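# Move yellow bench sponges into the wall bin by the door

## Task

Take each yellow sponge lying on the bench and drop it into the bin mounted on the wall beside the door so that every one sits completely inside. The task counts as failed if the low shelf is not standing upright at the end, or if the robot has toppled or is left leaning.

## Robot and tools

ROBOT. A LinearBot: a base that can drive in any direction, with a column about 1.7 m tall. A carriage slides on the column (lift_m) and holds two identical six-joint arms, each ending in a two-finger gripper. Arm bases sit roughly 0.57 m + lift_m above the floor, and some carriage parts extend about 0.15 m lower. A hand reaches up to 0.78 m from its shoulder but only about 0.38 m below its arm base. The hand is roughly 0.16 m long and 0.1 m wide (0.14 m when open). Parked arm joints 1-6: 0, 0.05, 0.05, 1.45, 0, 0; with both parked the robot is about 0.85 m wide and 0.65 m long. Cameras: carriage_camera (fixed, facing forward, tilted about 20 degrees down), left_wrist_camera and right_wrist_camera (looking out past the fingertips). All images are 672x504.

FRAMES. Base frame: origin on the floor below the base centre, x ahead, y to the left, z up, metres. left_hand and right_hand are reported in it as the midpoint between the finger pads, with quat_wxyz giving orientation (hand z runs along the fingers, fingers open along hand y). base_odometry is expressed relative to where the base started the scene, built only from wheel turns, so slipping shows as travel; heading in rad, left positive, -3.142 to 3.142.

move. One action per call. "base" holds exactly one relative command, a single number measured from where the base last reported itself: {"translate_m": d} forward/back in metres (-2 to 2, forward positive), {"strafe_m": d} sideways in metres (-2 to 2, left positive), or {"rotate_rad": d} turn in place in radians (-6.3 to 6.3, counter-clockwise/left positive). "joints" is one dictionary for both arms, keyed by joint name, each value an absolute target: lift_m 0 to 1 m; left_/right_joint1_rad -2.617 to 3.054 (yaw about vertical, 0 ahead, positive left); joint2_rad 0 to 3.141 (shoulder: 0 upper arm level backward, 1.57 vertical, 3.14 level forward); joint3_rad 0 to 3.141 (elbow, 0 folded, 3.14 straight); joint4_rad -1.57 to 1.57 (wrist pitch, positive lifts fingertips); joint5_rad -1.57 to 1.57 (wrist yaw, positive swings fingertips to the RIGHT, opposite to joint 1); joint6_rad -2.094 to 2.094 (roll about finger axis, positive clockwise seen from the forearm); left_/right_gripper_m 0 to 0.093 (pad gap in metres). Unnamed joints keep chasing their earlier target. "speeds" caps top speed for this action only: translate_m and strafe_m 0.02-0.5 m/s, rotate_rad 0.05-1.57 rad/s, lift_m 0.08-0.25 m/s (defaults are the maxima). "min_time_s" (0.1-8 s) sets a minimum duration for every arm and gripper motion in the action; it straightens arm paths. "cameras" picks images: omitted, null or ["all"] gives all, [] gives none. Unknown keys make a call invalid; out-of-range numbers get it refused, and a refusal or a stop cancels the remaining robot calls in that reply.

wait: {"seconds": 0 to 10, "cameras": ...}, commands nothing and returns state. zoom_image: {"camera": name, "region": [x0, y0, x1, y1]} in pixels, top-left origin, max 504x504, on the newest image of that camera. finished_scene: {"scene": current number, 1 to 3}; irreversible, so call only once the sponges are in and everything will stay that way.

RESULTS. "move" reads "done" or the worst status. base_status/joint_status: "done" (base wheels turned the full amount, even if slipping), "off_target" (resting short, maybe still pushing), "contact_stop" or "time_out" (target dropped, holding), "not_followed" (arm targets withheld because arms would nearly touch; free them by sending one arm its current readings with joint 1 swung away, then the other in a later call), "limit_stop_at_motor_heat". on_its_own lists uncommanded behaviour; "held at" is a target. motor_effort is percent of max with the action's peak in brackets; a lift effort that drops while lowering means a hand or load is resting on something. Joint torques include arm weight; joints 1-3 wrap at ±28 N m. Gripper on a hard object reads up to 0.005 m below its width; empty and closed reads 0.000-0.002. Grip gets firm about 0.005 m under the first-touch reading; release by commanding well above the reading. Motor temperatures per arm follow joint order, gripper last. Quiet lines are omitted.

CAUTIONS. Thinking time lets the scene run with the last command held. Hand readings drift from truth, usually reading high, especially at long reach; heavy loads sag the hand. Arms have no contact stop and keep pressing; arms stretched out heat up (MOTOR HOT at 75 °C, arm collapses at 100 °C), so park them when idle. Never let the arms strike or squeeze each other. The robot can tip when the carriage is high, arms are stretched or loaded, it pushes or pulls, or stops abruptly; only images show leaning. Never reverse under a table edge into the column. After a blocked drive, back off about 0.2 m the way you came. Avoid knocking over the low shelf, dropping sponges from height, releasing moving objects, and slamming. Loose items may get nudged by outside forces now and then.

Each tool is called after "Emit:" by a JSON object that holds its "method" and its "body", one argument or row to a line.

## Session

Emit:
{"method": "move", "body": {

}}

Scene clock: 0.00 s.
Joint torques (N m): no reading
Motor temperatures (°C): left_arm=[26 35 31 27 27 26 27] | right_arm=[24 36 37 33 28 28 29]
base_odometry: x=+0.000 y=+0.000 heading=+0.000
base_status: not commanded
joint_positions: lift_m=+0.300 left_joint1_rad=+0.011 left_joint2_rad=+0.040 left_joint3_rad=+0.066 left_joint4_rad=+1.415 left_joint5_rad=-0.030 left_joint6_rad=+0.020 left_gripper_m=+0.09396 right_joint1_rad=-0.013 right_joint2_rad=+0.047 right_joint3_rad=+0.054 right_joint4_rad=+1.452 right_joint5_rad=+0.046 right_joint6_rad=+0.043 right_gripper_m=+0.09396
joint_status: not commanded
motor_effort: lift_m=+32 drive_wheels=+3
left_hand: x=+0.2575 y=+0.3050 z=+1.3148 quat_wxyz=(+0.998, -0.015, +0.065, +0.016) (m; base frame)
right_hand: x=+0.2541 y=-0.3078 z=+1.3127 quat_wxyz=(+0.998, +0.025, +0.055, +0.014) (m; base frame)
pictures: carriage_camera, left_wrist_camera, right_wrist_camera
camera_calibration:
carriage_camera: T_world_to_cam=[[-0.0304006, -0.99913, 0.0285537, -0.0279869], [-0.377475, -0.0149754, -0.925899, 1.25451], [0.925521, -0.0389262, -0.376692, 0.357995], [0, 0, 0, 1]] pos_world=[0.141365, 0.00475973, 1.2972]
left_wrist_camera: T_world_to_cam=[[0.0618533, -0.996985, 0.0468465, 0.233266], [0.741698, 0.014506, -0.670577, 0.698279], [0.667876, 0.0762234, 0.740359, -1.04572], [0, 0, 0, 1]] pos_world=[0.166069, 0.302141, 1.23153]
right_wrist_camera: T_world_to_cam=[[-0.0453719, -0.99702, -0.0623868, -0.227168], [0.741487, 0.00823813, -0.670916, 0.700302], [0.669431, -0.0766998, 0.738904, -1.0367], [0, 0, 0, 1]] pos_world=[0.164427, -0.311775, 1.22169]

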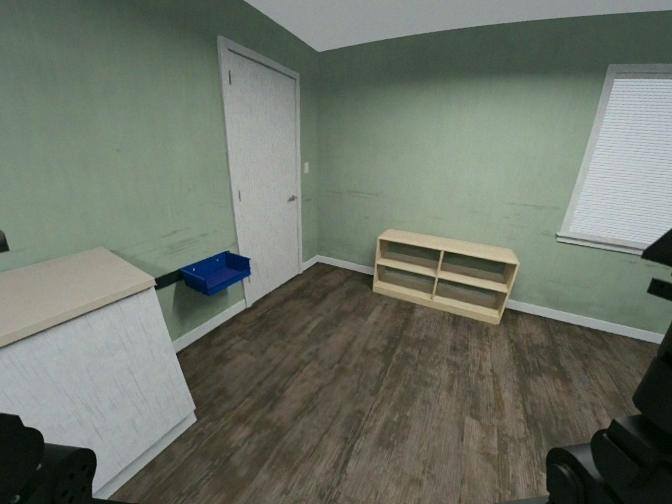

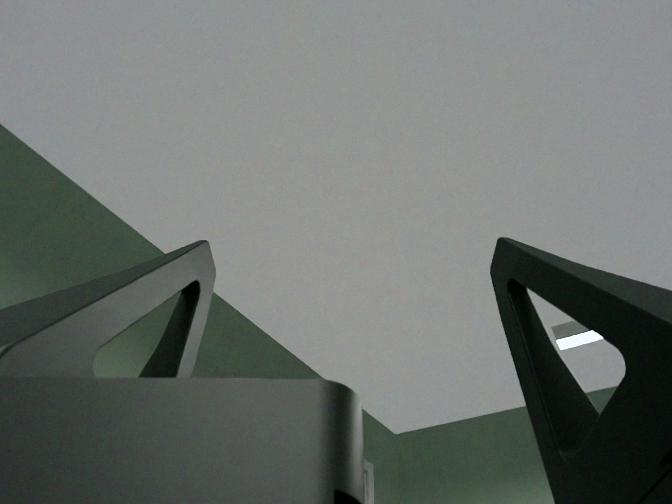

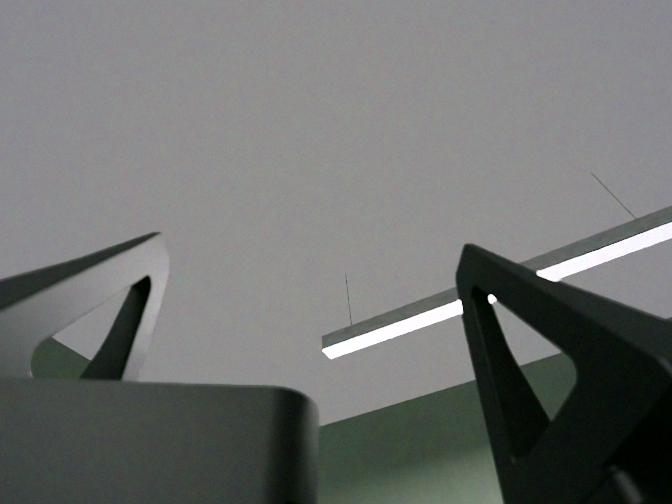

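Emit:
{"method": "move", "body": {
  "base": {"rotate_rad": -2.07},
  "joints": {"lift_m": 1.0, "left_joint1_rad": 0, "left_joint2_rad": 2.3, "left_joint3_rad": 2.7, "left_joint4_rad": -1.2, "right_joint1_rad": 0, "right_joint2_rad": 2.3, "right_joint3_rad": 2.7, "right_joint4_rad": -1.2},
  "min_time_s": 2.5,
  "cameras": ["carriage_camera"]
}}

Scene clock: 15.60 s.
Joint torques (N m): left_arm=[-0.18 -14.35 6.13 1.7 -0.07 -0.09] | right_arm=[0.21 -13.9 7.05 1.5 0.06 0.06]
move: done
base_odometry: x=+0.000 y=+0.000 heading=-2.070
base_status: done
joint_positions: lift_m=+0.997 left_joint1_rad=+0.000 left_joint2_rad=+2.298 left_joint3_rad=+2.680 left_joint4_rad=-1.192 left_joint5_rad=-0.033 left_joint6_rad=+0.020 left_gripper_m=+0.09398 right_joint1_rad=-0.006 right_joint2_rad=+2.293 right_joint3_rad=+2.687 right_joint4_rad=-1.194 right_joint5_rad=+0.046 right_joint6_rad=+0.043 right_gripper_m=+0.09398
joint_status: all done
joint sent to its limit — lift_m, upper limit.
motor_effort: lift_m=+33(41) drive_wheels=+8(21)
left_hand: x=+0.7958 y=+0.3053 z=+1.8582 quat_wxyz=(+0.371, +0.003, +0.928, +0.019) (m; base frame)
right_hand: x=+0.7949 y=-0.3110 z=+1.8630 quat_wxyz=(+0.376, +0.031, +0.926, -0.015) (m; base frame)
pictures: carriage_camera
camera_calibration:
carriage_camera: T_world_to_cam=[[-0.0304006, -0.99913, 0.0285537, -0.0479006], [-0.377475, -0.0149754, -0.925899, 1.90025], [0.925521, -0.0389262, -0.376692, 0.620705], [0, 0, 0, 1]]

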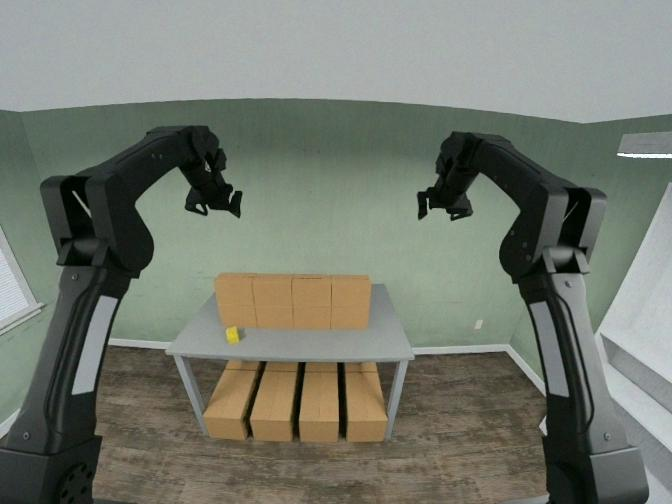

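Emit:
{"method": "move", "body": {
  "base": {"strafe_m": 0.2},
  "speeds": {"strafe_m": 0.3},
  "cameras": []
}}

Emit:
{"method": "move", "body": {
  "base": {"translate_m": 0.66},
  "speeds": {"translate_m": 0.3}
}}

Scene clock: 30.70 s.
Motor temperatures (°C): left_arm=[26 44 33 30 27 26 27] | right_arm=[24 44 40 34 28 28 29]
move: done
base_status: done
motor_effort: lift_m=+33(33) drive_wheels=-3(18)
pictures: none

Scene clock: 34.37 s.
Joint torques (N m): left_arm=[-0.47 -14.48 6.23 1.76 -0.05 -0.09] | right_arm=[-0.43 -14.09 7.04 1.54 0.07 0.07]
move: done
base_odometry: x=-0.140 y=-0.676 heading=-2.070
base_status: done
joint_positions: lift_m=+0.997 left_joint1_rad=+0.004 left_joint2_rad=+2.298 left_joint3_rad=+2.680 left_joint4_rad=-1.199 left_joint5_rad=-0.033 left_joint6_rad=+0.020 left_gripper_m=+0.09398 right_joint1_rad=+0.001 right_joint2_rad=+2.295 right_joint3_rad=+2.687 right_joint4_rad=-1.198 right_joint5_rad=+0.046 right_joint6_rad=+0.043 right_gripper_m=+0.09398
motor_effort: lift_m=+33(33) drive_wheels=-3(18)
left_hand: x=+0.7946 y=+0.3072 z=+1.8571 quat_wxyz=(+0.368, +0.001, +0.929, +0.019) (m; base frame)
right_hand: x=+0.7944 y=-0.3069 z=+1.8614 quat_wxyz=(+0.374, +0.028, +0.927, -0.013) (m; base frame)
pictures: carriage_camera, left_wrist_camera, right_wrist_camera
camera_calibration:
carriage_camera: T_world_to_cam=[[-0.0304006, -0.99913, 0.0285537, -0.0479006], [-0.377475, -0.0149754, -0.925899, 1.90025], [0.925521, -0.0389262, -0.376692, 0.620705], [0, 0, 0, 1]]
left_wrist_camera: T_world_to_cam=[[0.00973331, -0.997433, -0.0709386, 0.437202], [-0.988692, 0.00101734, -0.14996, 1.07582], [0.149647, 0.071596, -0.986144, 1.81342], [0, 0, 0, 1]]
right_wrist_camera: T_world_to_cam=[[-0.0264251, -0.997519, 0.0652464, -0.420377], [-0.989906, 0.0170204, -0.140701, 1.05899], [0.139241, -0.0683058, -0.9879, 1.83426], [0, 0, 0, 1]]

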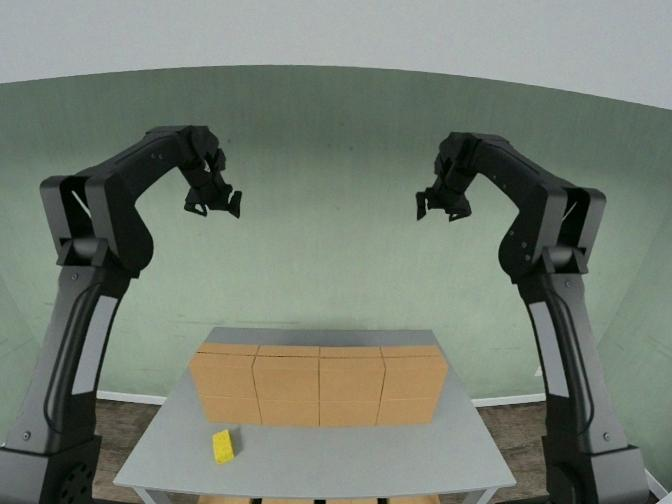

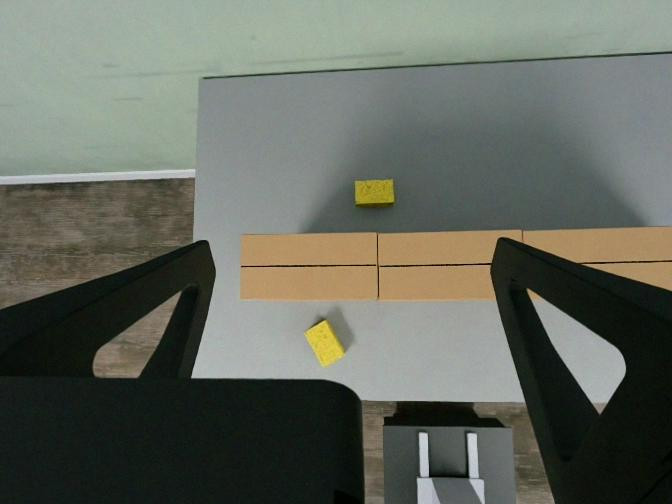

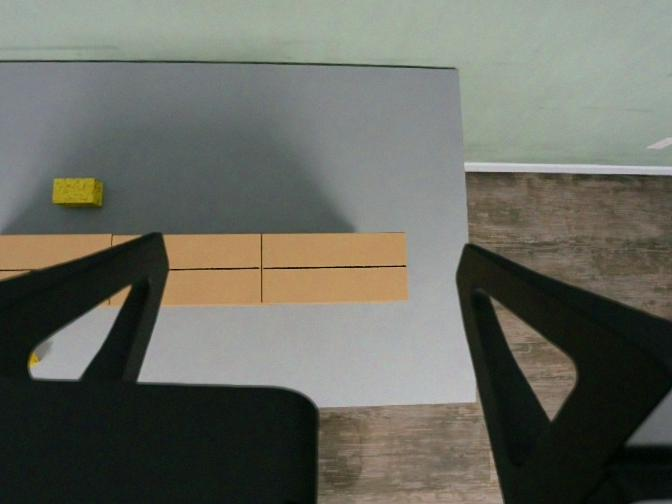

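Emit:
{"method": "move", "body": {
  "base": {"strafe_m": 0.456},
  "joints": {"lift_m": 0.6, "left_joint1_rad": 0, "left_joint2_rad": 0.05, "left_joint3_rad": 0.05, "left_joint4_rad": 1.45, "right_joint1_rad": 0.53, "right_joint2_rad": 2.01, "right_joint3_rad": 2.01, "right_joint4_rad": -1.0, "right_joint5_rad": 0, "right_joint6_rad": 0, "right_gripper_m": 0.093},
  "min_time_s": 2,
  "speeds": {"strafe_m": 0.3},
  "cameras": []
}}

Emit:
{"method": "move", "body": {
  "base": {"translate_m": 0.035},
  "joints": {"lift_m": 0.38},
  "speeds": {"translate_m": 0.2},
  "cameras": ["carriage_camera", "right_wrist_camera"]
}}

Scene clock: 92.97 s.
Motor temperatures (°C): left_arm=[26 55 35 33 27 26 27] | right_arm=[24 57 42 38 28 28 29]
move: done
base_status: done
joint_status: all done
motor_effort: lift_m=+30(31) drive_wheels=-1(16)
pictures: none

Scene clock: 94.37 s.
Joint torques (N m): left_arm=[-0.34 4.48 3.67 -0.14 -0.03 -0.08] | right_arm=[-0.08 -15.09 7.15 1.34 -0.03 0]
move: done
base_odometry: x=+0.244 y=-0.925 heading=-2.070
base_status: done
joint_positions: lift_m=+0.380 left_joint1_rad=+0.002 left_joint2_rad=+0.052 left_joint3_rad=+0.056 left_joint4_rad=+1.447 left_joint5_rad=-0.033 left_joint6_rad=+0.020 left_gripper_m=+0.09398 right_joint1_rad=+0.527 right_joint2_rad=+2.030 right_joint3_rad=+2.004 right_joint4_rad=-1.009 right_joint5_rad=+0.008 right_joint6_rad=+0.007 right_gripper_m=+0.09310
joint_status: all done
motor_effort: lift_m=+30(32) drive_wheels=+7(11)
left_hand: x=+0.2566 y=+0.3052 z=+1.3932 quat_wxyz=(+0.998, -0.016, +0.060, +0.012) (m; base frame)
right_hand: x=+0.6667 y=-0.0446 z=+1.1535 quat_wxyz=(+0.257, -0.247, +0.932, +0.066) (m; base frame)
pictures: carriage_camera, right_wrist_camera
camera_calibration:
carriage_camera: T_world_to_cam=[[-0.0304006, -0.99913, 0.0285537, -0.0302748], [-0.377475, -0.0149754, -0.925899, 1.3287], [0.925521, -0.0389262, -0.376692, 0.388178], [0, 0, 0, 1]]
right_wrist_camera: T_world_to_cam=[[0.535151, -0.842965, 0.05498, -0.47154], [-0.843552, -0.529781, 0.0880417, 0.442722], [-0.0450888, -0.0934941, -0.994598, 1.30007], [0, 0, 0, 1]]

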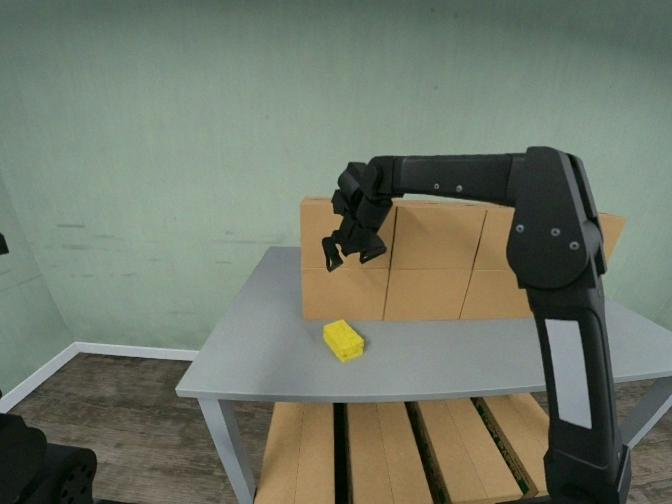

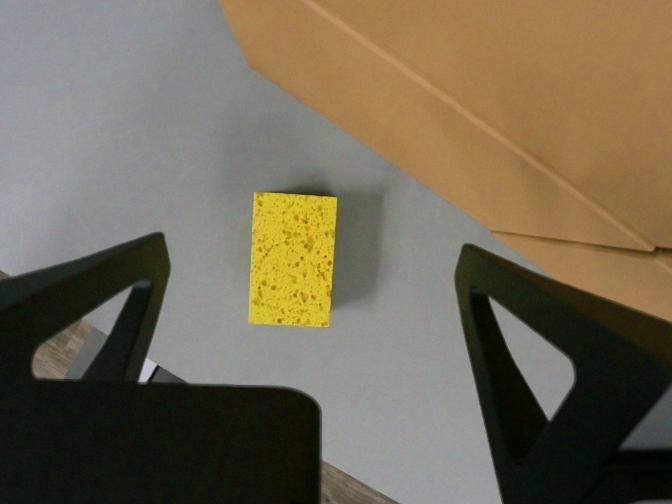

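Emit:
{"method": "move", "body": {
  "base": {"translate_m": -0.02},
  "joints": {"lift_m": 0.23, "right_joint1_rad": 0.545},
  "cameras": ["right_wrist_camera"]
}}

Scene clock: 109.03 s.
Joint torques (N m): left_arm=[-0.27 4.59 3.67 -0.16 -0.04 -0.08] | right_arm=[0.08 -15.12 7.28 1.31 -0.01 0]
Motor temperatures (°C): left_arm=[26 48 35 30 27 26 27] | right_arm=[24 60 44 37 28 28 29]
move: done
base_odometry: x=+0.253 y=-0.907 heading=-2.070
base_status: done
joint_positions: lift_m=+0.230 left_joint1_rad=+0.002 left_joint2_rad=+0.051 left_joint3_rad=+0.056 left_joint4_rad=+1.448 left_joint5_rad=-0.033 left_joint6_rad=+0.020 left_gripper_m=+0.09398 right_joint1_rad=+0.540 right_joint2_rad=+2.030 right_joint3_rad=+2.003 right_joint4_rad=-1.004 right_joint5_rad=+0.008 right_joint6_rad=+0.007 right_gripper_m=+0.09310
joint_status: all done
motor_effort: lift_m=+30(31) drive_wheels=-1(9)
left_hand: x=+0.2561 y=+0.3052 z=+1.2432 quat_wxyz=(+0.998, -0.016, +0.059, +0.012) (m; base frame)
right_hand: x=+0.6639 y=-0.0383 z=+1.0038 quat_wxyz=(+0.258, -0.253, +0.930, +0.069) (m; base frame)
pictures: right_wrist_camera
camera_calibration:
right_wrist_camera: T_world_to_cam=[[0.546351, -0.835762, 0.0548004, -0.463464], [-0.836565, -0.541353, 0.0842323, 0.455593], [-0.0407317, -0.0918645, -0.994938, 1.14924], [0, 0, 0, 1]]

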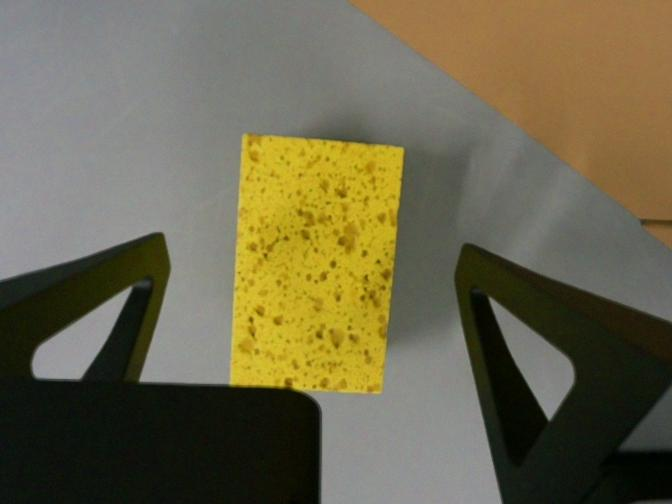

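Emit:
{"method": "move", "body": {
  "joints": {"lift_m": 0.158, "right_joint6_rad": 0.06},
  "speeds": {"lift_m": 0.12},
  "cameras": []
}}

Emit:
{"method": "move", "body": {
  "joints": {"right_gripper_m": 0.05},
  "min_time_s": 1.2,
  "cameras": ["right_wrist_camera"]
}}

Emit:
{"method": "move", "body": {
  "joints": {"lift_m": 0.45},
  "cameras": ["carriage_camera", "right_wrist_camera"]
}}

Scene clock: 115.47 s.
move: done
joint_status: all done
motor_effort: lift_m=+30(32) drive_wheels=-1(1)
pictures: none

Scene clock: 116.97 s.
move: off_target
joint_status: right_gripper_m off_target (ended at +0.05884, target +0.05000)
motor_effort: lift_m=+30(30) drive_wheels=-1(1)
pictures: right_wrist_camera
camera_calibration:
right_wrist_camera: T_world_to_cam=[[0.514032, -0.857205, 0.0311547, -0.4168], [-0.856044, -0.510355, 0.0820102, 0.477815], [-0.0543996, -0.0688257, -0.996144, 1.08919], [0, 0, 0, 1]]

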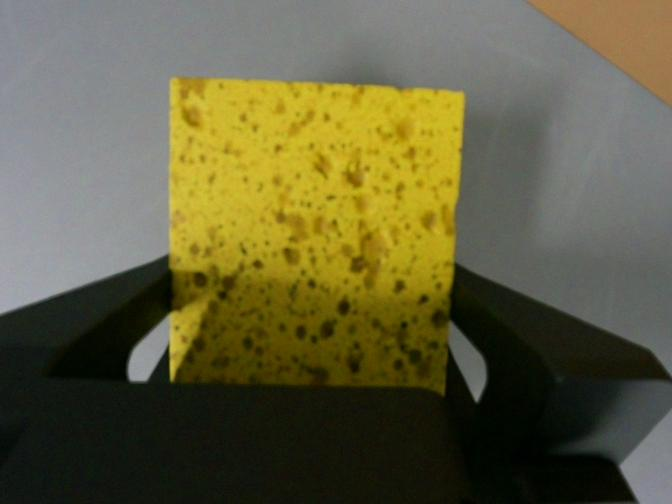

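Scene clock: 118.67 s.
Joint torques (N m): left_arm=[-0.29 4.63 3.73 -0.18 -0.03 -0.08] | right_arm=[0.08 -14.98 7.31 1.31 -0.01 0.13]
move: done
base_odometry: x=+0.253 y=-0.907 heading=-2.070
joint_positions: lift_m=+0.450 left_joint1_rad=+0.002 left_joint2_rad=+0.051 left_joint3_rad=+0.056 left_joint4_rad=+1.448 left_joint5_rad=-0.033 left_joint6_rad=+0.020 left_gripper_m=+0.09398 right_joint1_rad=+0.540 right_joint2_rad=+2.028 right_joint3_rad=+2.002 right_joint4_rad=-1.005 right_joint5_rad=+0.007 right_joint6_rad=+0.053 right_gripper_m=+0.05881
joint_status: all done
motor_effort: lift_m=+33(41) drive_wheels=+0(1)
left_hand: x=+0.2559 y=+0.3052 z=+1.4629 quat_wxyz=(+0.998, -0.016, +0.059, +0.012) (m; base frame)
right_hand: x=+0.6635 y=-0.0384 z=+1.2239 quat_wxyz=(+0.256, -0.232, +0.935, +0.075) (m; base frame)
pictures: carriage_camera, right_wrist_camera
camera_calibration:
carriage_camera: T_world_to_cam=[[-0.0304006, -0.99913, 0.0285537, -0.0322679], [-0.377475, -0.0149754, -0.925899, 1.39333], [0.925521, -0.0389262, -0.376692, 0.414472], [0, 0, 0, 1]]
right_wrist_camera: T_world_to_cam=[[0.513691, -0.857435, 0.0304356, -0.424719], [-0.856139, -0.50995, 0.0835277, 0.451739], [-0.0560989, -0.0689646, -0.996041, 1.38055], [0, 0, 0, 1]]

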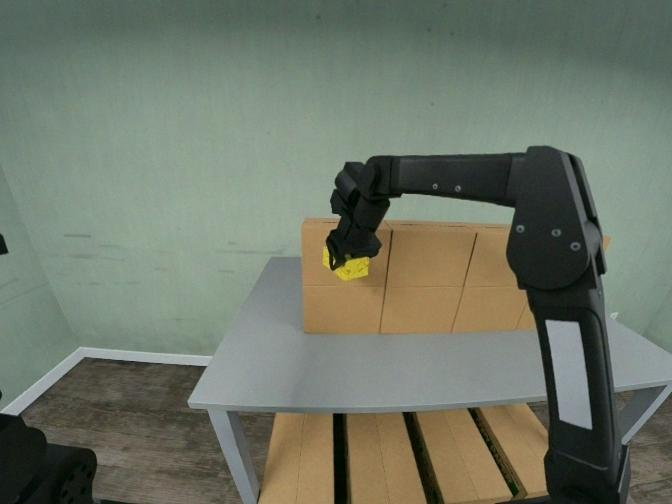

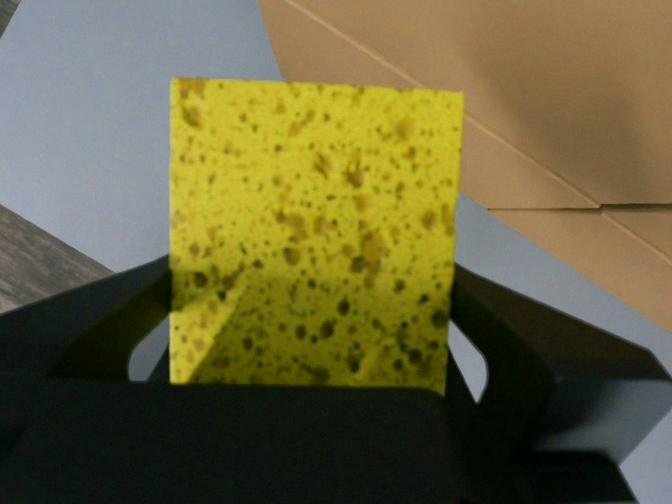

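Emit:
{"method": "move", "body": {
  "base": {"strafe_m": 0.85},
  "joints": {"lift_m": 0.45, "right_joint1_rad": 0, "right_joint2_rad": 0.05, "right_joint3_rad": 0.05, "right_joint4_rad": 1.45, "right_joint6_rad": 0},
  "min_time_s": 2.5,
  "speeds": {"strafe_m": 0.35},
  "cameras": ["carriage_camera"]
}}

Emit:
{"method": "move", "body": {
  "base": {"rotate_rad": -1.571},
  "cameras": ["carriage_camera"]
}}

Scene clock: 142.27 s.
Motor temperatures (°C): left_arm=[26 42 34 29 27 26 27] | right_arm=[24 56 43 37 28 28 30]
move: done
base_status: done
joint_status: all done
motor_effort: lift_m=+33(33) drive_wheels=-1(16)
pictures: carriage_camera
camera_calibration:
carriage_camera: T_world_to_cam=[[-0.0304006, -0.99913, 0.0285537, -0.0322679], [-0.377475, -0.0149754, -0.925899, 1.39333], [0.925521, -0.0389262, -0.376692, 0.414472], [0, 0, 0, 1]]

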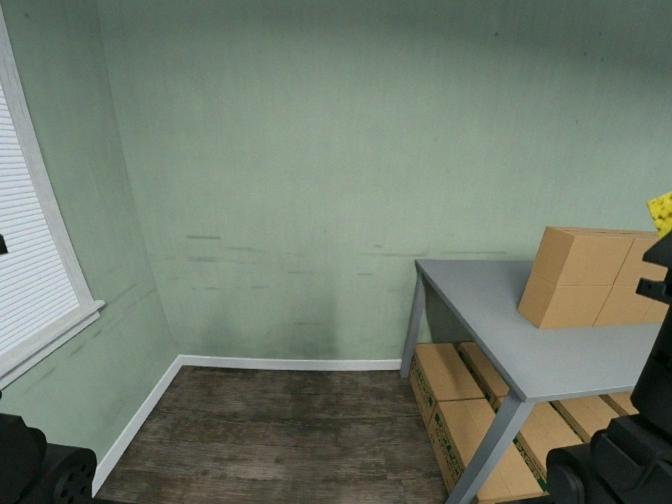

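Scene clock: 145.37 s.
Joint torques (N m): left_arm=[-0.29 4.62 3.7 -0.19 -0.02 -0.08] | right_arm=[-0.94 3.56 5.12 -0.06 -0.02 -0.02]
move: done
base_odometry: x=+0.999 y=-1.315 heading=+2.642
base_status: done
joint_positions: lift_m=+0.450 left_joint1_rad=+0.002 left_joint2_rad=+0.051 left_joint3_rad=+0.056 left_joint4_rad=+1.448 left_joint5_rad=-0.032 left_joint6_rad=+0.020 left_gripper_m=+0.09398 right_joint1_rad=+0.006 right_joint2_rad=+0.056 right_joint3_rad=+0.053 right_joint4_rad=+1.444 right_joint5_rad=+0.006 right_joint6_rad=+0.008 right_gripper_m=+0.05879
motor_effort: lift_m=+33(33) drive_wheels=+7(17)
left_hand: x=+0.2558 y=+0.3051 z=+1.4629 quat_wxyz=(+0.998, -0.016, +0.059, +0.012) (m; base frame)
right_hand: x=+0.2593 y=-0.3003 z=+1.4621 quat_wxyz=(+0.998, +0.003, +0.065, +0.007) (m; base frame)
pictures: carriage_camera
camera_calibration:
carriage_camera: T_world_to_cam=[[-0.0304006, -0.99913, 0.0285537, -0.0322679], [-0.377475, -0.0149754, -0.925899, 1.39333], [0.925521, -0.0389262, -0.376692, 0.414472], [0, 0, 0, 1]]

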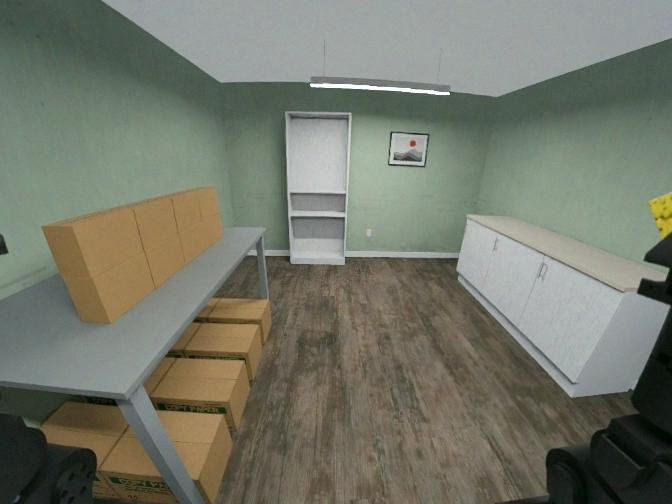

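Emit:
{"method": "move", "body": {
  "base": {"strafe_m": 0.785},
  "speeds": {"strafe_m": 0.35},
  "cameras": ["carriage_camera"]
}}

Emit:
{"method": "move", "body": {
  "joints": {"lift_m": 0.5, "left_joint1_rad": 0, "left_joint2_rad": 2.4, "left_joint3_rad": 2.1, "left_joint4_rad": -0.4, "left_joint5_rad": 0, "left_joint6_rad": 0, "left_gripper_m": 0.093},
  "min_time_s": 2,
  "cameras": ["carriage_camera", "left_wrist_camera"]
}}

Scene clock: 164.27 s.
Motor temperatures (°C): left_arm=[26 40 34 28 27 26 27] | right_arm=[24 49 42 35 28 28 30]
move: done
base_status: done
motor_effort: lift_m=+33(33) drive_wheels=-3(20)
pictures: carriage_camera
camera_calibration:
carriage_camera: T_world_to_cam=[[-0.0304006, -0.99913, 0.0285537, -0.0322679], [-0.377475, -0.0149754, -0.925899, 1.39333], [0.925521, -0.0389262, -0.376692, 0.414472], [0, 0, 0, 1]]

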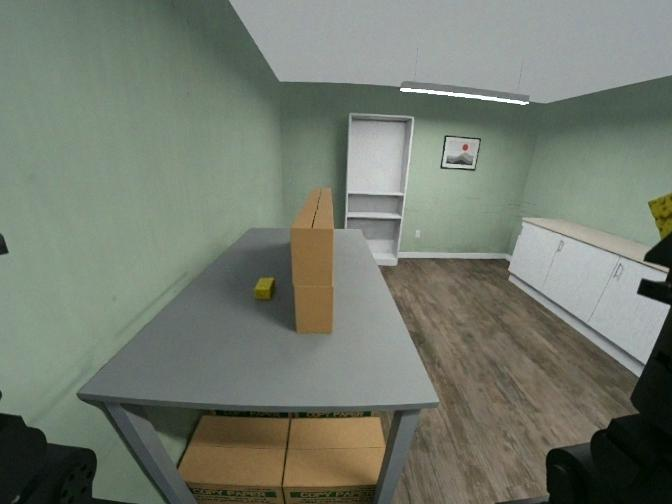

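Scene clock: 166.70 s.
Joint torques (N m): left_arm=[-0.32 -16.72 8.2 1.79 0.02 -0.22] | right_arm=[-0.94 3.97 5.68 -0.06 -0.02 -0.02]
move: done
base_odometry: x=+0.622 y=-2.003 heading=+2.641
joint_positions: lift_m=+0.500 left_joint1_rad=+0.002 left_joint2_rad=+2.398 left_joint3_rad=+2.068 left_joint4_rad=-0.391 left_joint5_rad=-0.010 left_joint6_rad=+0.011 left_gripper_m=+0.09310 right_joint1_rad=+0.006 right_joint2_rad=+0.052 right_joint3_rad=+0.047 right_joint4_rad=+1.444 right_joint5_rad=+0.006 right_joint6_rad=+0.007 right_gripper_m=+0.05879
joint_status: all done
motor_effort: lift_m=+33(40) drive_wheels=-3(8)
left_hand: x=+0.8762 y=+0.3026 z=+1.1883 quat_wxyz=(+0.412, +0.002, +0.911, +0.007) (m; base frame)
right_hand: x=+0.2600 y=-0.3002 z=+1.5104 quat_wxyz=(+0.998, +0.003, +0.066, +0.007) (m; base frame)
pictures: carriage_camera, left_wrist_camera
camera_calibration:
carriage_camera: T_world_to_cam=[[-0.0304006, -0.99913, 0.0285537, -0.0336948], [-0.377475, -0.0149754, -0.925899, 1.4396], [0.925521, -0.0389262, -0.376692, 0.433297], [0, 0, 0, 1]]
left_wrist_camera: T_world_to_cam=[[0.0035609, -0.998822, -0.0483967, 0.363401], [-0.969797, 0.00835422, -0.243771, 1.14885], [0.243888, 0.047803, -0.968624, 1.04577], [0, 0, 0, 1]]

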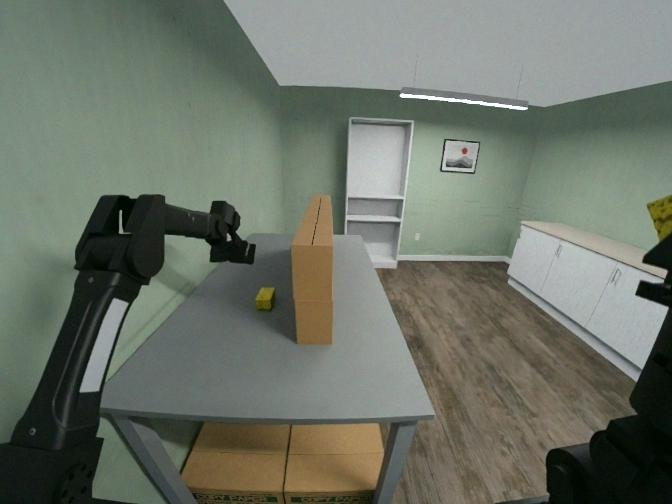

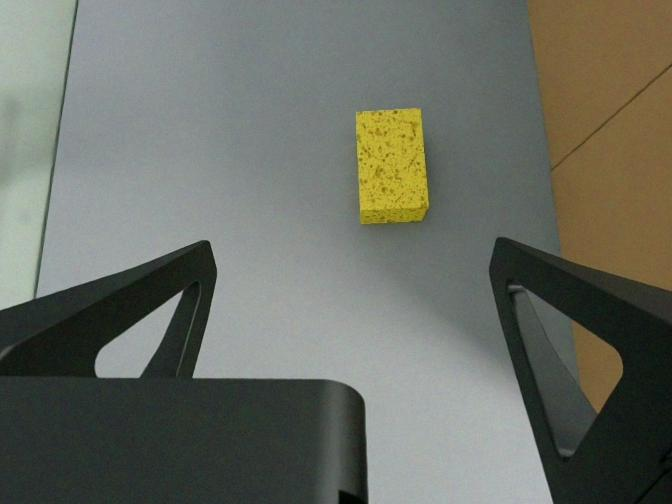

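Emit:
{"method": "move", "body": {
  "base": {"strafe_m": -0.036},
  "joints": {"lift_m": 0.55, "left_joint2_rad": 2.9, "left_joint3_rad": 2.6, "left_joint4_rad": -0.5},
  "min_time_s": 1.5,
  "cameras": []
}}

Emit:
{"method": "move", "body": {
  "base": {"translate_m": 0.11},
  "speeds": {"translate_m": 0.15},
  "cameras": ["carriage_camera", "left_wrist_camera"]
}}

Scene clock: 196.00 s.
Motor temperatures (°C): left_arm=[26 59 37 33 27 26 27] | right_arm=[24 43 43 34 28 28 31]
move: done
base_status: done
joint_status: all done
motor_effort: lift_m=+32(39) drive_wheels=+4(11)
pictures: none

Scene clock: 197.63 s.
Joint torques (N m): left_arm=[0.03 -18.18 8.12 1.73 -0.03 -0.2] | right_arm=[-0.92 4 5.72 -0.08 0 -0.01]
move: done
base_odometry: x=+0.543 y=-1.919 heading=+2.642
base_status: done
joint_positions: lift_m=+0.550 left_joint1_rad=-0.003 left_joint2_rad=+2.888 left_joint3_rad=+2.567 left_joint4_rad=-0.497 left_joint5_rad=-0.005 left_joint6_rad=+0.011 left_gripper_m=+0.09310 right_joint1_rad=+0.006 right_joint2_rad=+0.052 right_joint3_rad=+0.046 right_joint4_rad=+1.445 right_joint5_rad=+0.005 right_joint6_rad=+0.007 right_gripper_m=+0.05879
motor_effort: lift_m=+32(32) drive_wheels=-2(14)
left_hand: x=+0.9209 y=+0.2983 z=+1.1103 quat_wxyz=(+0.367, +0.005, +0.930, +0.004) (m; base frame)
right_hand: x=+0.2599 y=-0.3002 z=+1.5601 quat_wxyz=(+0.998, +0.003, +0.066, +0.007) (m; base frame)
pictures: carriage_camera, left_wrist_camera
camera_calibration:
carriage_camera: T_world_to_cam=[[-0.0304006, -0.99913, 0.0285537, -0.0351237], [-0.377475, -0.0149754, -0.925899, 1.48594], [0.925521, -0.0389262, -0.376692, 0.452147], [0, 0, 0, 1]]
left_wrist_camera: T_world_to_cam=[[-0.0091202, -0.998947, -0.0449664, 0.363047], [-0.988962, 0.0156614, -0.147341, 1.08163], [0.14789, 0.0431262, -0.988063, 1.07089], [0, 0, 0, 1]]

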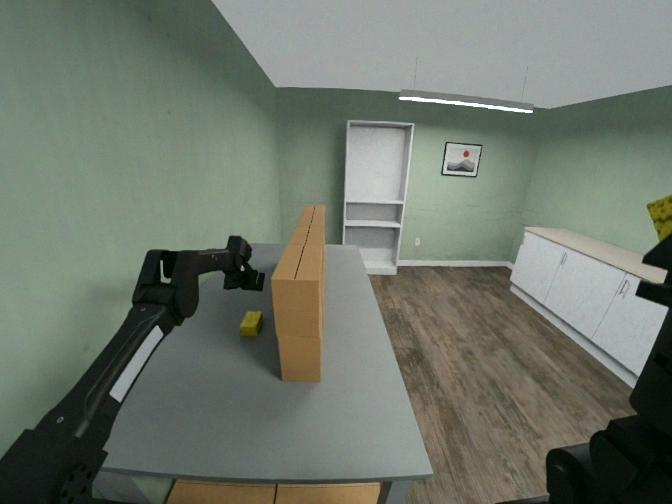

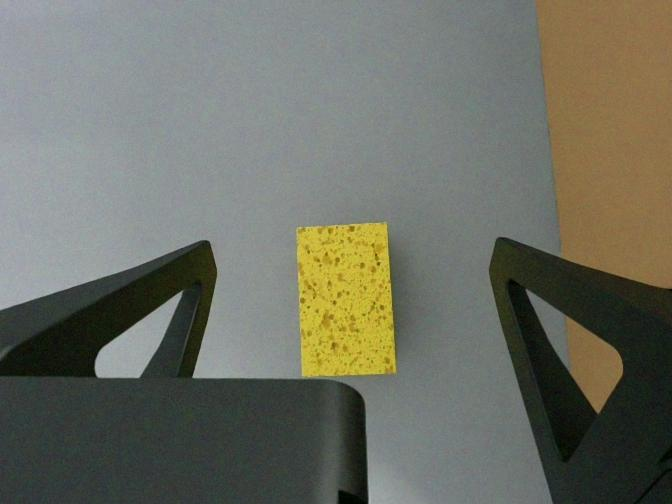

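Emit:
{"method": "move", "body": {
  "joints": {"lift_m": 0.385, "left_joint6_rad": -0.035},
  "speeds": {"lift_m": 0.15},
  "cameras": ["carriage_camera", "left_wrist_camera"]
}}

Emit:
{"method": "zoom_image", "body": {
  "camera": "carriage_camera",
  "region": [180, 200, 300, 320]
}}

Scene clock: 209.33 s.
Joint torques (N m): left_arm=[0.08 -19.63 7.16 1.79 -0.04 -0.21] | right_arm=[-0.95 4.03 5.79 -0.09 -0.01 -0.01]
move: done
base_odometry: x=+0.543 y=-1.919 heading=+2.642
joint_positions: lift_m=+0.385 left_joint1_rad=-0.003 left_joint2_rad=+2.902 left_joint3_rad=+2.578 left_joint4_rad=-0.504 left_joint5_rad=-0.005 left_joint6_rad=-0.024 left_gripper_m=+0.09310 right_joint1_rad=+0.006 right_joint2_rad=+0.051 right_joint3_rad=+0.045 right_joint4_rad=+1.445 right_joint5_rad=+0.005 right_joint6_rad=+0.007 right_gripper_m=+0.05879
joint_status: all done
motor_effort: lift_m=+30(33) drive_wheels=-1(1)
left_hand: x=+0.9201 y=+0.2983 z=+0.9397 quat_wxyz=(+0.363, -0.011, +0.932, -0.002) (m; base frame)
right_hand: x=+0.2599 y=-0.3002 z=+1.3952 quat_wxyz=(+0.998, +0.003, +0.066, +0.007) (m; base frame)
pictures: carriage_camera, left_wrist_camera
camera_calibration:
carriage_camera: T_world_to_cam=[[-0.0304006, -0.99913, 0.0285537, -0.0304183], [-0.377475, -0.0149754, -0.925899, 1.33335], [0.925521, -0.0389262, -0.376692, 0.390071], [0, 0, 0, 1]]
left_wrist_camera: T_world_to_cam=[[0.0160273, -0.999642, -0.0214448, 0.31034], [-0.990288, -0.0129077, -0.138429, 1.05706], [0.138102, 0.0234551, -0.99014, 0.919363], [0, 0, 0, 1]]

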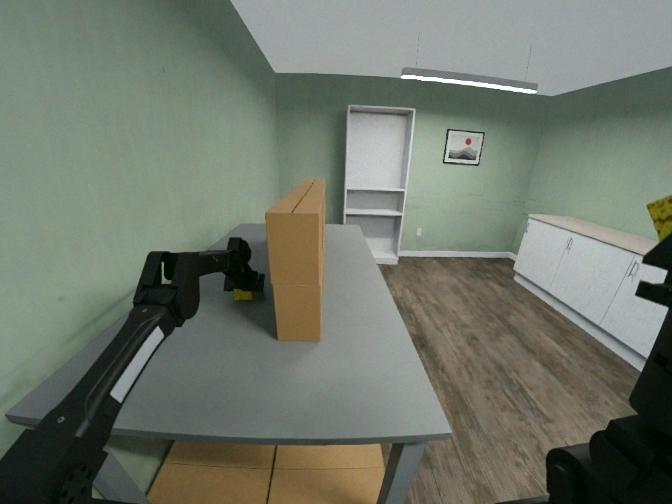

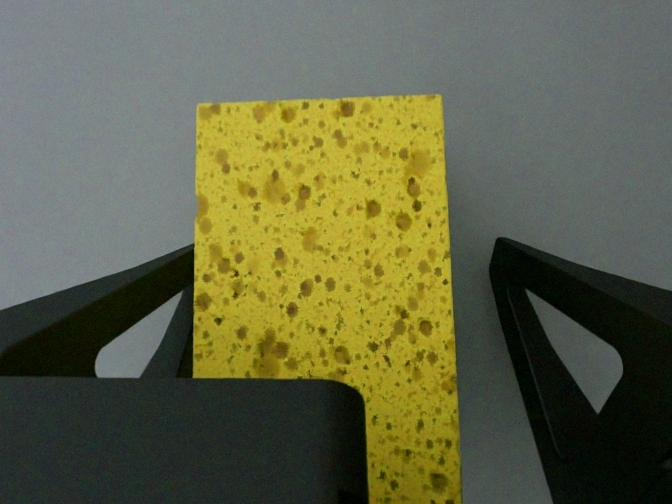

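Scaled by 4.200 from the camera's 672x504 image, which has a finer 960x720 frame.

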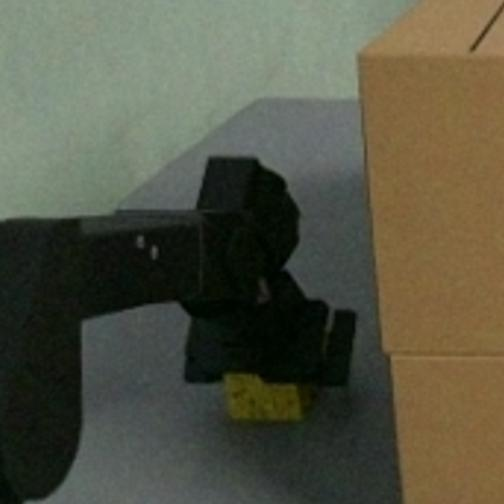

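Emit:
{"method": "move", "body": {
  "joints": {"lift_m": 0.377, "left_joint1_rad": 0.012},
  "speeds": {"lift_m": 0.1},
  "cameras": []
}}

Emit:
{"method": "move", "body": {
  "joints": {"left_gripper_m": 0.05},
  "min_time_s": 1.5,
  "cameras": ["left_wrist_camera"]
}}

Emit:
{"method": "move", "body": {
  "joints": {"lift_m": 0.6},
  "cameras": ["carriage_camera", "left_wrist_camera"]
}}

Scene clock: 223.63 s.
Motor temperatures (°C): left_arm=[26 71 39 34 27 26 27] | right_arm=[24 40 42 33 28 28 31]
move: done
joint_status: all done
motor_effort: lift_m=+29(30) drive_wheels=-1(6)
pictures: none

Scene clock: 225.43 s.
move: off_target
joint_status: left_gripper_m off_target (ended at +0.05863, target +0.05000)
motor_effort: lift_m=+29(29) drive_wheels=-1(6)
pictures: left_wrist_camera
camera_calibration:
left_wrist_camera: T_world_to_cam=[[0.0262396, -0.999416, -0.0219022, 0.308559], [-0.987593, -0.0225233, -0.155412, 1.07593], [0.154828, 0.0257084, -0.987607, 0.895766], [0, 0, 0, 1]]

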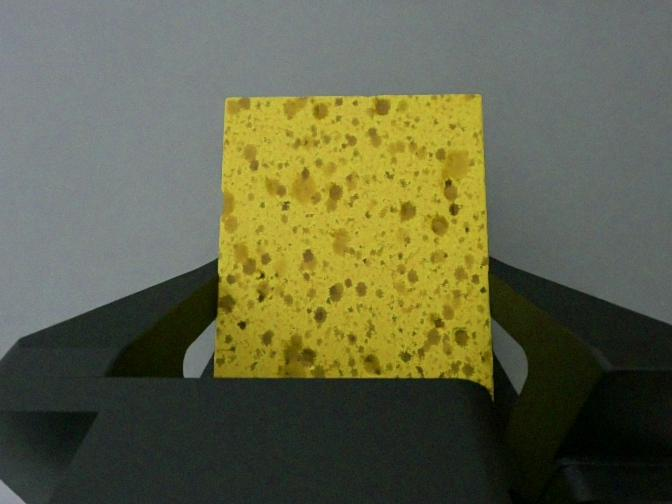

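Scene clock: 226.87 s.
Joint torques (N m): left_arm=[0.18 -20.23 7.2 1.74 -0.04 -0.21] | right_arm=[-0.91 4.1 5.83 -0.09 -0.01 -0.01]
move: done
base_odometry: x=+0.543 y=-1.919 heading=+2.642
joint_positions: lift_m=+0.600 left_joint1_rad=+0.008 left_joint2_rad=+2.908 left_joint3_rad=+2.580 left_joint4_rad=-0.501 left_joint5_rad=-0.005 left_joint6_rad=-0.024 left_gripper_m=+0.05859 right_joint1_rad=+0.006 right_joint2_rad=+0.051 right_joint3_rad=+0.045 right_joint4_rad=+1.446 right_joint5_rad=+0.005 right_joint6_rad=+0.007 right_gripper_m=+0.05879
joint_status: all done
motor_effort: lift_m=+33(41) drive_wheels=+6(6)
left_hand: x=+0.9201 y=+0.3057 z=+1.1517 quat_wxyz=(+0.362, -0.016, +0.932, +0.000) (m; base frame)
right_hand: x=+0.2598 y=-0.3002 z=+1.6099 quat_wxyz=(+0.998, +0.003, +0.066, +0.007) (m; base frame)
pictures: carriage_camera, left_wrist_camera
camera_calibration:
carriage_camera: T_world_to_cam=[[-0.0304006, -0.99913, 0.0285537, -0.0365502], [-0.377475, -0.0149754, -0.925899, 1.53219], [0.925521, -0.0389262, -0.376692, 0.470966], [0, 0, 0, 1]]
left_wrist_camera: T_world_to_cam=[[0.0269603, -0.999411, -0.021209, 0.311895], [-0.990245, -0.0237994, -0.137293, 1.08852], [0.136708, 0.0247035, -0.990303, 1.13012], [0, 0, 0, 1]]

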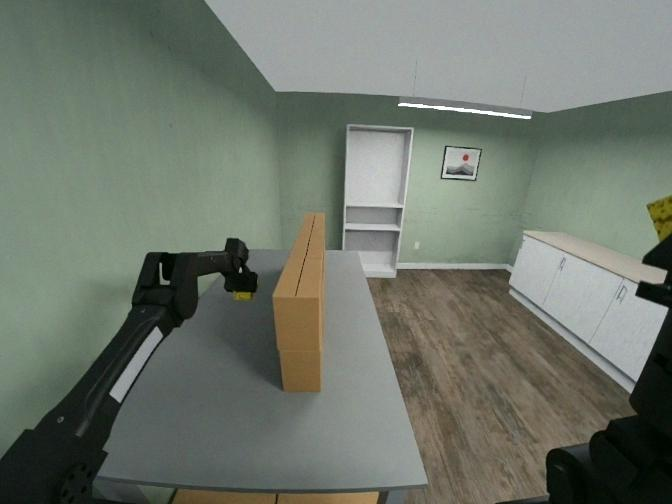

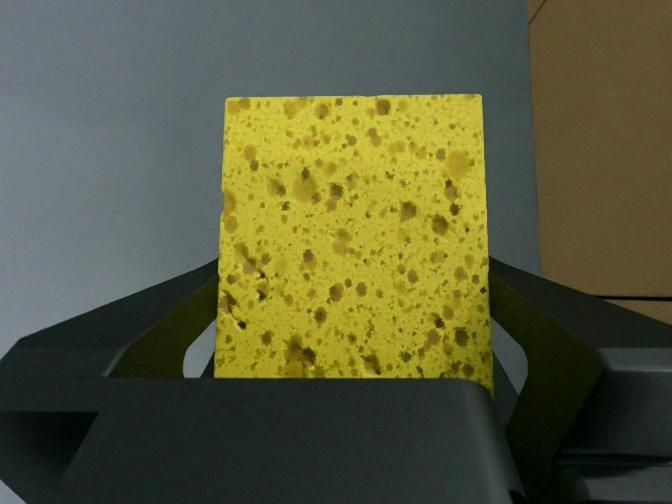

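Emit:
{"method": "move", "body": {
  "base": {"translate_m": -0.12},
  "joints": {"left_joint1_rad": 0, "left_joint2_rad": 0.05, "left_joint3_rad": 0.05, "left_joint4_rad": 1.45, "left_joint6_rad": 0},
  "min_time_s": 2.5,
  "cameras": []
}}

Emit:
{"method": "move", "body": {
  "base": {"strafe_m": -1.2},
  "joints": {"lift_m": 0.4},
  "cameras": []
}}

Emit:
{"method": "move", "body": {
  "base": {"rotate_rad": -1.571},
  "cameras": ["carriage_camera", "left_wrist_camera"]
}}

Scene clock: 270.60 s.
Motor temperatures (°C): left_arm=[26 87 39 35 27 26 29] | right_arm=[24 38 42 33 28 28 31]
move: done
MOTOR HOT: joint 2 (shoulder) of the left arm reports 87 °C; the controller stops that arm at 100 °C. To cool a motor, set the load down, stop pushing, or move to a pose that needs little force.
base_status: done
joint_status: all done
motor_effort: lift_m=+33(33) drive_wheels=+1(10)
pictures: none

Scene clock: 275.50 s.
Motor temperatures (°C): left_arm=[26 80 39 34 27 26 29] | right_arm=[24 38 41 32 28 28 31]
move: done
MOTOR HOT: still on. Joint 2 (shoulder) of the left arm reports 80 °C.
base_status: done
joint_status: all done
motor_effort: lift_m=+30(31) drive_wheels=+0(16)
pictures: none

Scene clock: 278.60 s.
Joint torques (N m): left_arm=[-0.61 4.49 3.67 -0.13 -0.04 0.04] | right_arm=[-0.8 4.14 5.85 -0.11 0 -0.01]
move: done
MOTOR HOT: still on. Joint 2 (shoulder) of the left arm reports 77 °C.
base_odometry: x=+1.224 y=-0.924 heading=+1.071
base_status: done
joint_positions: lift_m=+0.400 left_joint1_rad=+0.006 left_joint2_rad=+0.052 left_joint3_rad=+0.056 left_joint4_rad=+1.445 left_joint5_rad=-0.004 left_joint6_rad=-0.011 left_gripper_m=+0.05859 right_joint1_rad=+0.006 right_joint2_rad=+0.051 right_joint3_rad=+0.044 right_joint4_rad=+1.448 right_joint5_rad=+0.004 right_joint6_rad=+0.007 right_gripper_m=+0.05879
motor_effort: lift_m=+30(30) drive_wheels=+8(16)
left_hand: x=+0.2567 y=+0.3004 z=+1.4133 quat_wxyz=(+0.998, -0.003, +0.060, -0.002) (m; base frame)
right_hand: x=+0.2593 y=-0.3001 z=+1.4101 quat_wxyz=(+0.998, +0.002, +0.065, +0.006) (m; base frame)
pictures: carriage_camera, left_wrist_camera
camera_calibration:
carriage_camera: T_world_to_cam=[[-0.0304006, -0.99913, 0.0285537, -0.0308467], [-0.377475, -0.0149754, -0.925899, 1.34725], [0.925521, -0.0389262, -0.376692, 0.395723], [0, 0, 0, 1]]
left_wrist_camera: T_world_to_cam=[[0.0227375, -0.999411, 0.0256898, 0.26482], [0.748566, -0.0000133754, -0.66306, 0.756887], [0.66267, 0.0343068, 0.748125, -1.11478], [0, 0, 0, 1]]

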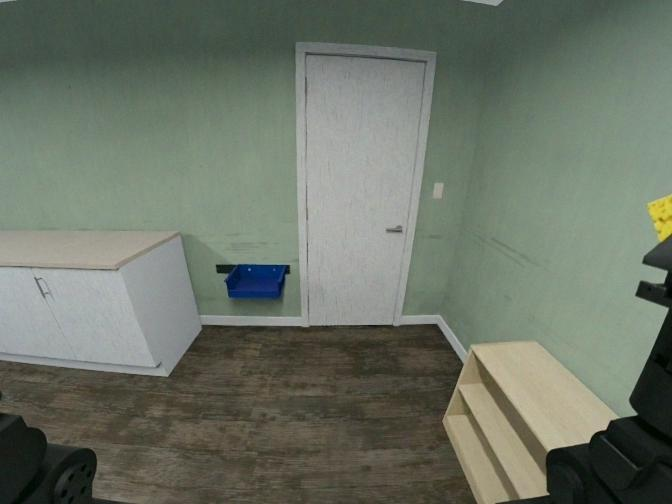

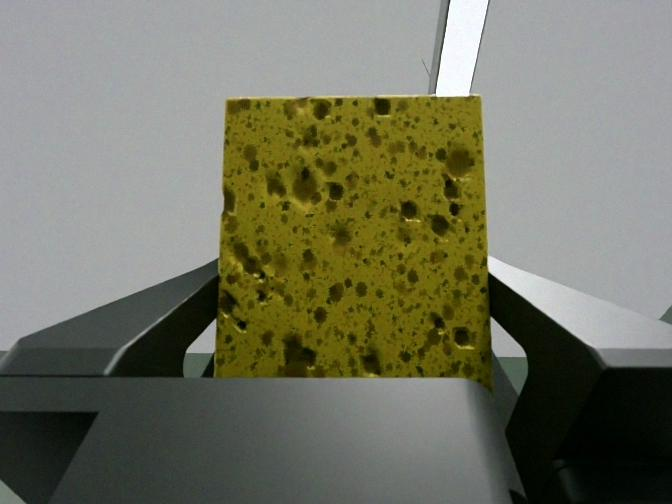

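Emit:
{"method": "move", "body": {
  "base": {"strafe_m": 0.52},
  "cameras": []
}}

Emit:
{"method": "move", "body": {
  "base": {"translate_m": 0.8},
  "cameras": ["carriage_camera"]
}}

Scene clock: 290.77 s.
Motor temperatures (°C): left_arm=[26 67 38 31 27 26 30] | right_arm=[24 38 41 32 28 28 31]
move: done
MOTOR HOT: cleared for the motors of the left arm.
base_status: done
motor_effort: lift_m=+30(30) drive_wheels=-2(21)
pictures: none

Scene clock: 294.63 s.
Joint torques (N m): left_arm=[-0.53 4.51 3.71 -0.13 -0.05 0.04] | right_arm=[-0.77 4.11 5.87 -0.11 0.01 -0.01]
move: done
base_odometry: x=+1.151 y=+0.028 heading=+1.071
base_status: done
joint_positions: lift_m=+0.400 left_joint1_rad=+0.004 left_joint2_rad=+0.052 left_joint3_rad=+0.056 left_joint4_rad=+1.447 left_joint5_rad=-0.004 left_joint6_rad=-0.010 left_gripper_m=+0.05859 right_joint1_rad=+0.005 right_joint2_rad=+0.051 right_joint3_rad=+0.044 right_joint4_rad=+1.448 right_joint5_rad=+0.004 right_joint6_rad=+0.007 right_gripper_m=+0.05879
motor_effort: lift_m=+30(30) drive_wheels=-1(16)
left_hand: x=+0.2564 y=+0.3002 z=+1.4133 quat_wxyz=(+0.998, -0.002, +0.060, -0.003) (m; base frame)
right_hand: x=+0.2592 y=-0.3000 z=+1.4101 quat_wxyz=(+0.998, +0.002, +0.064, +0.006) (m; base frame)
pictures: carriage_camera
camera_calibration:
carriage_camera: T_world_to_cam=[[-0.0304006, -0.99913, 0.0285537, -0.0308467], [-0.377475, -0.0149754, -0.925899, 1.34725], [0.925521, -0.0389262, -0.376692, 0.395723], [0, 0, 0, 1]]

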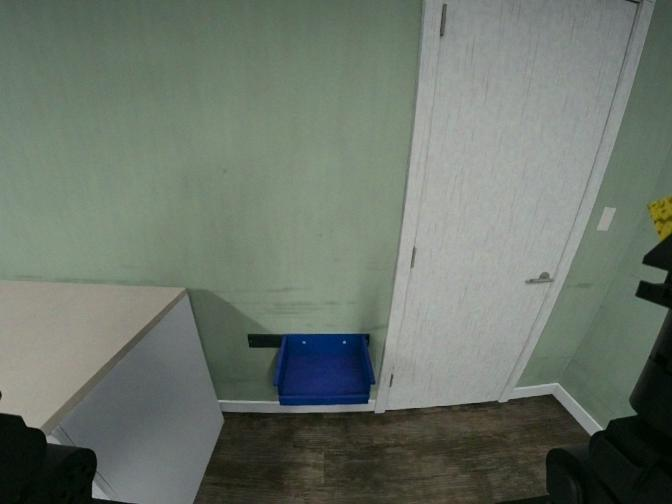

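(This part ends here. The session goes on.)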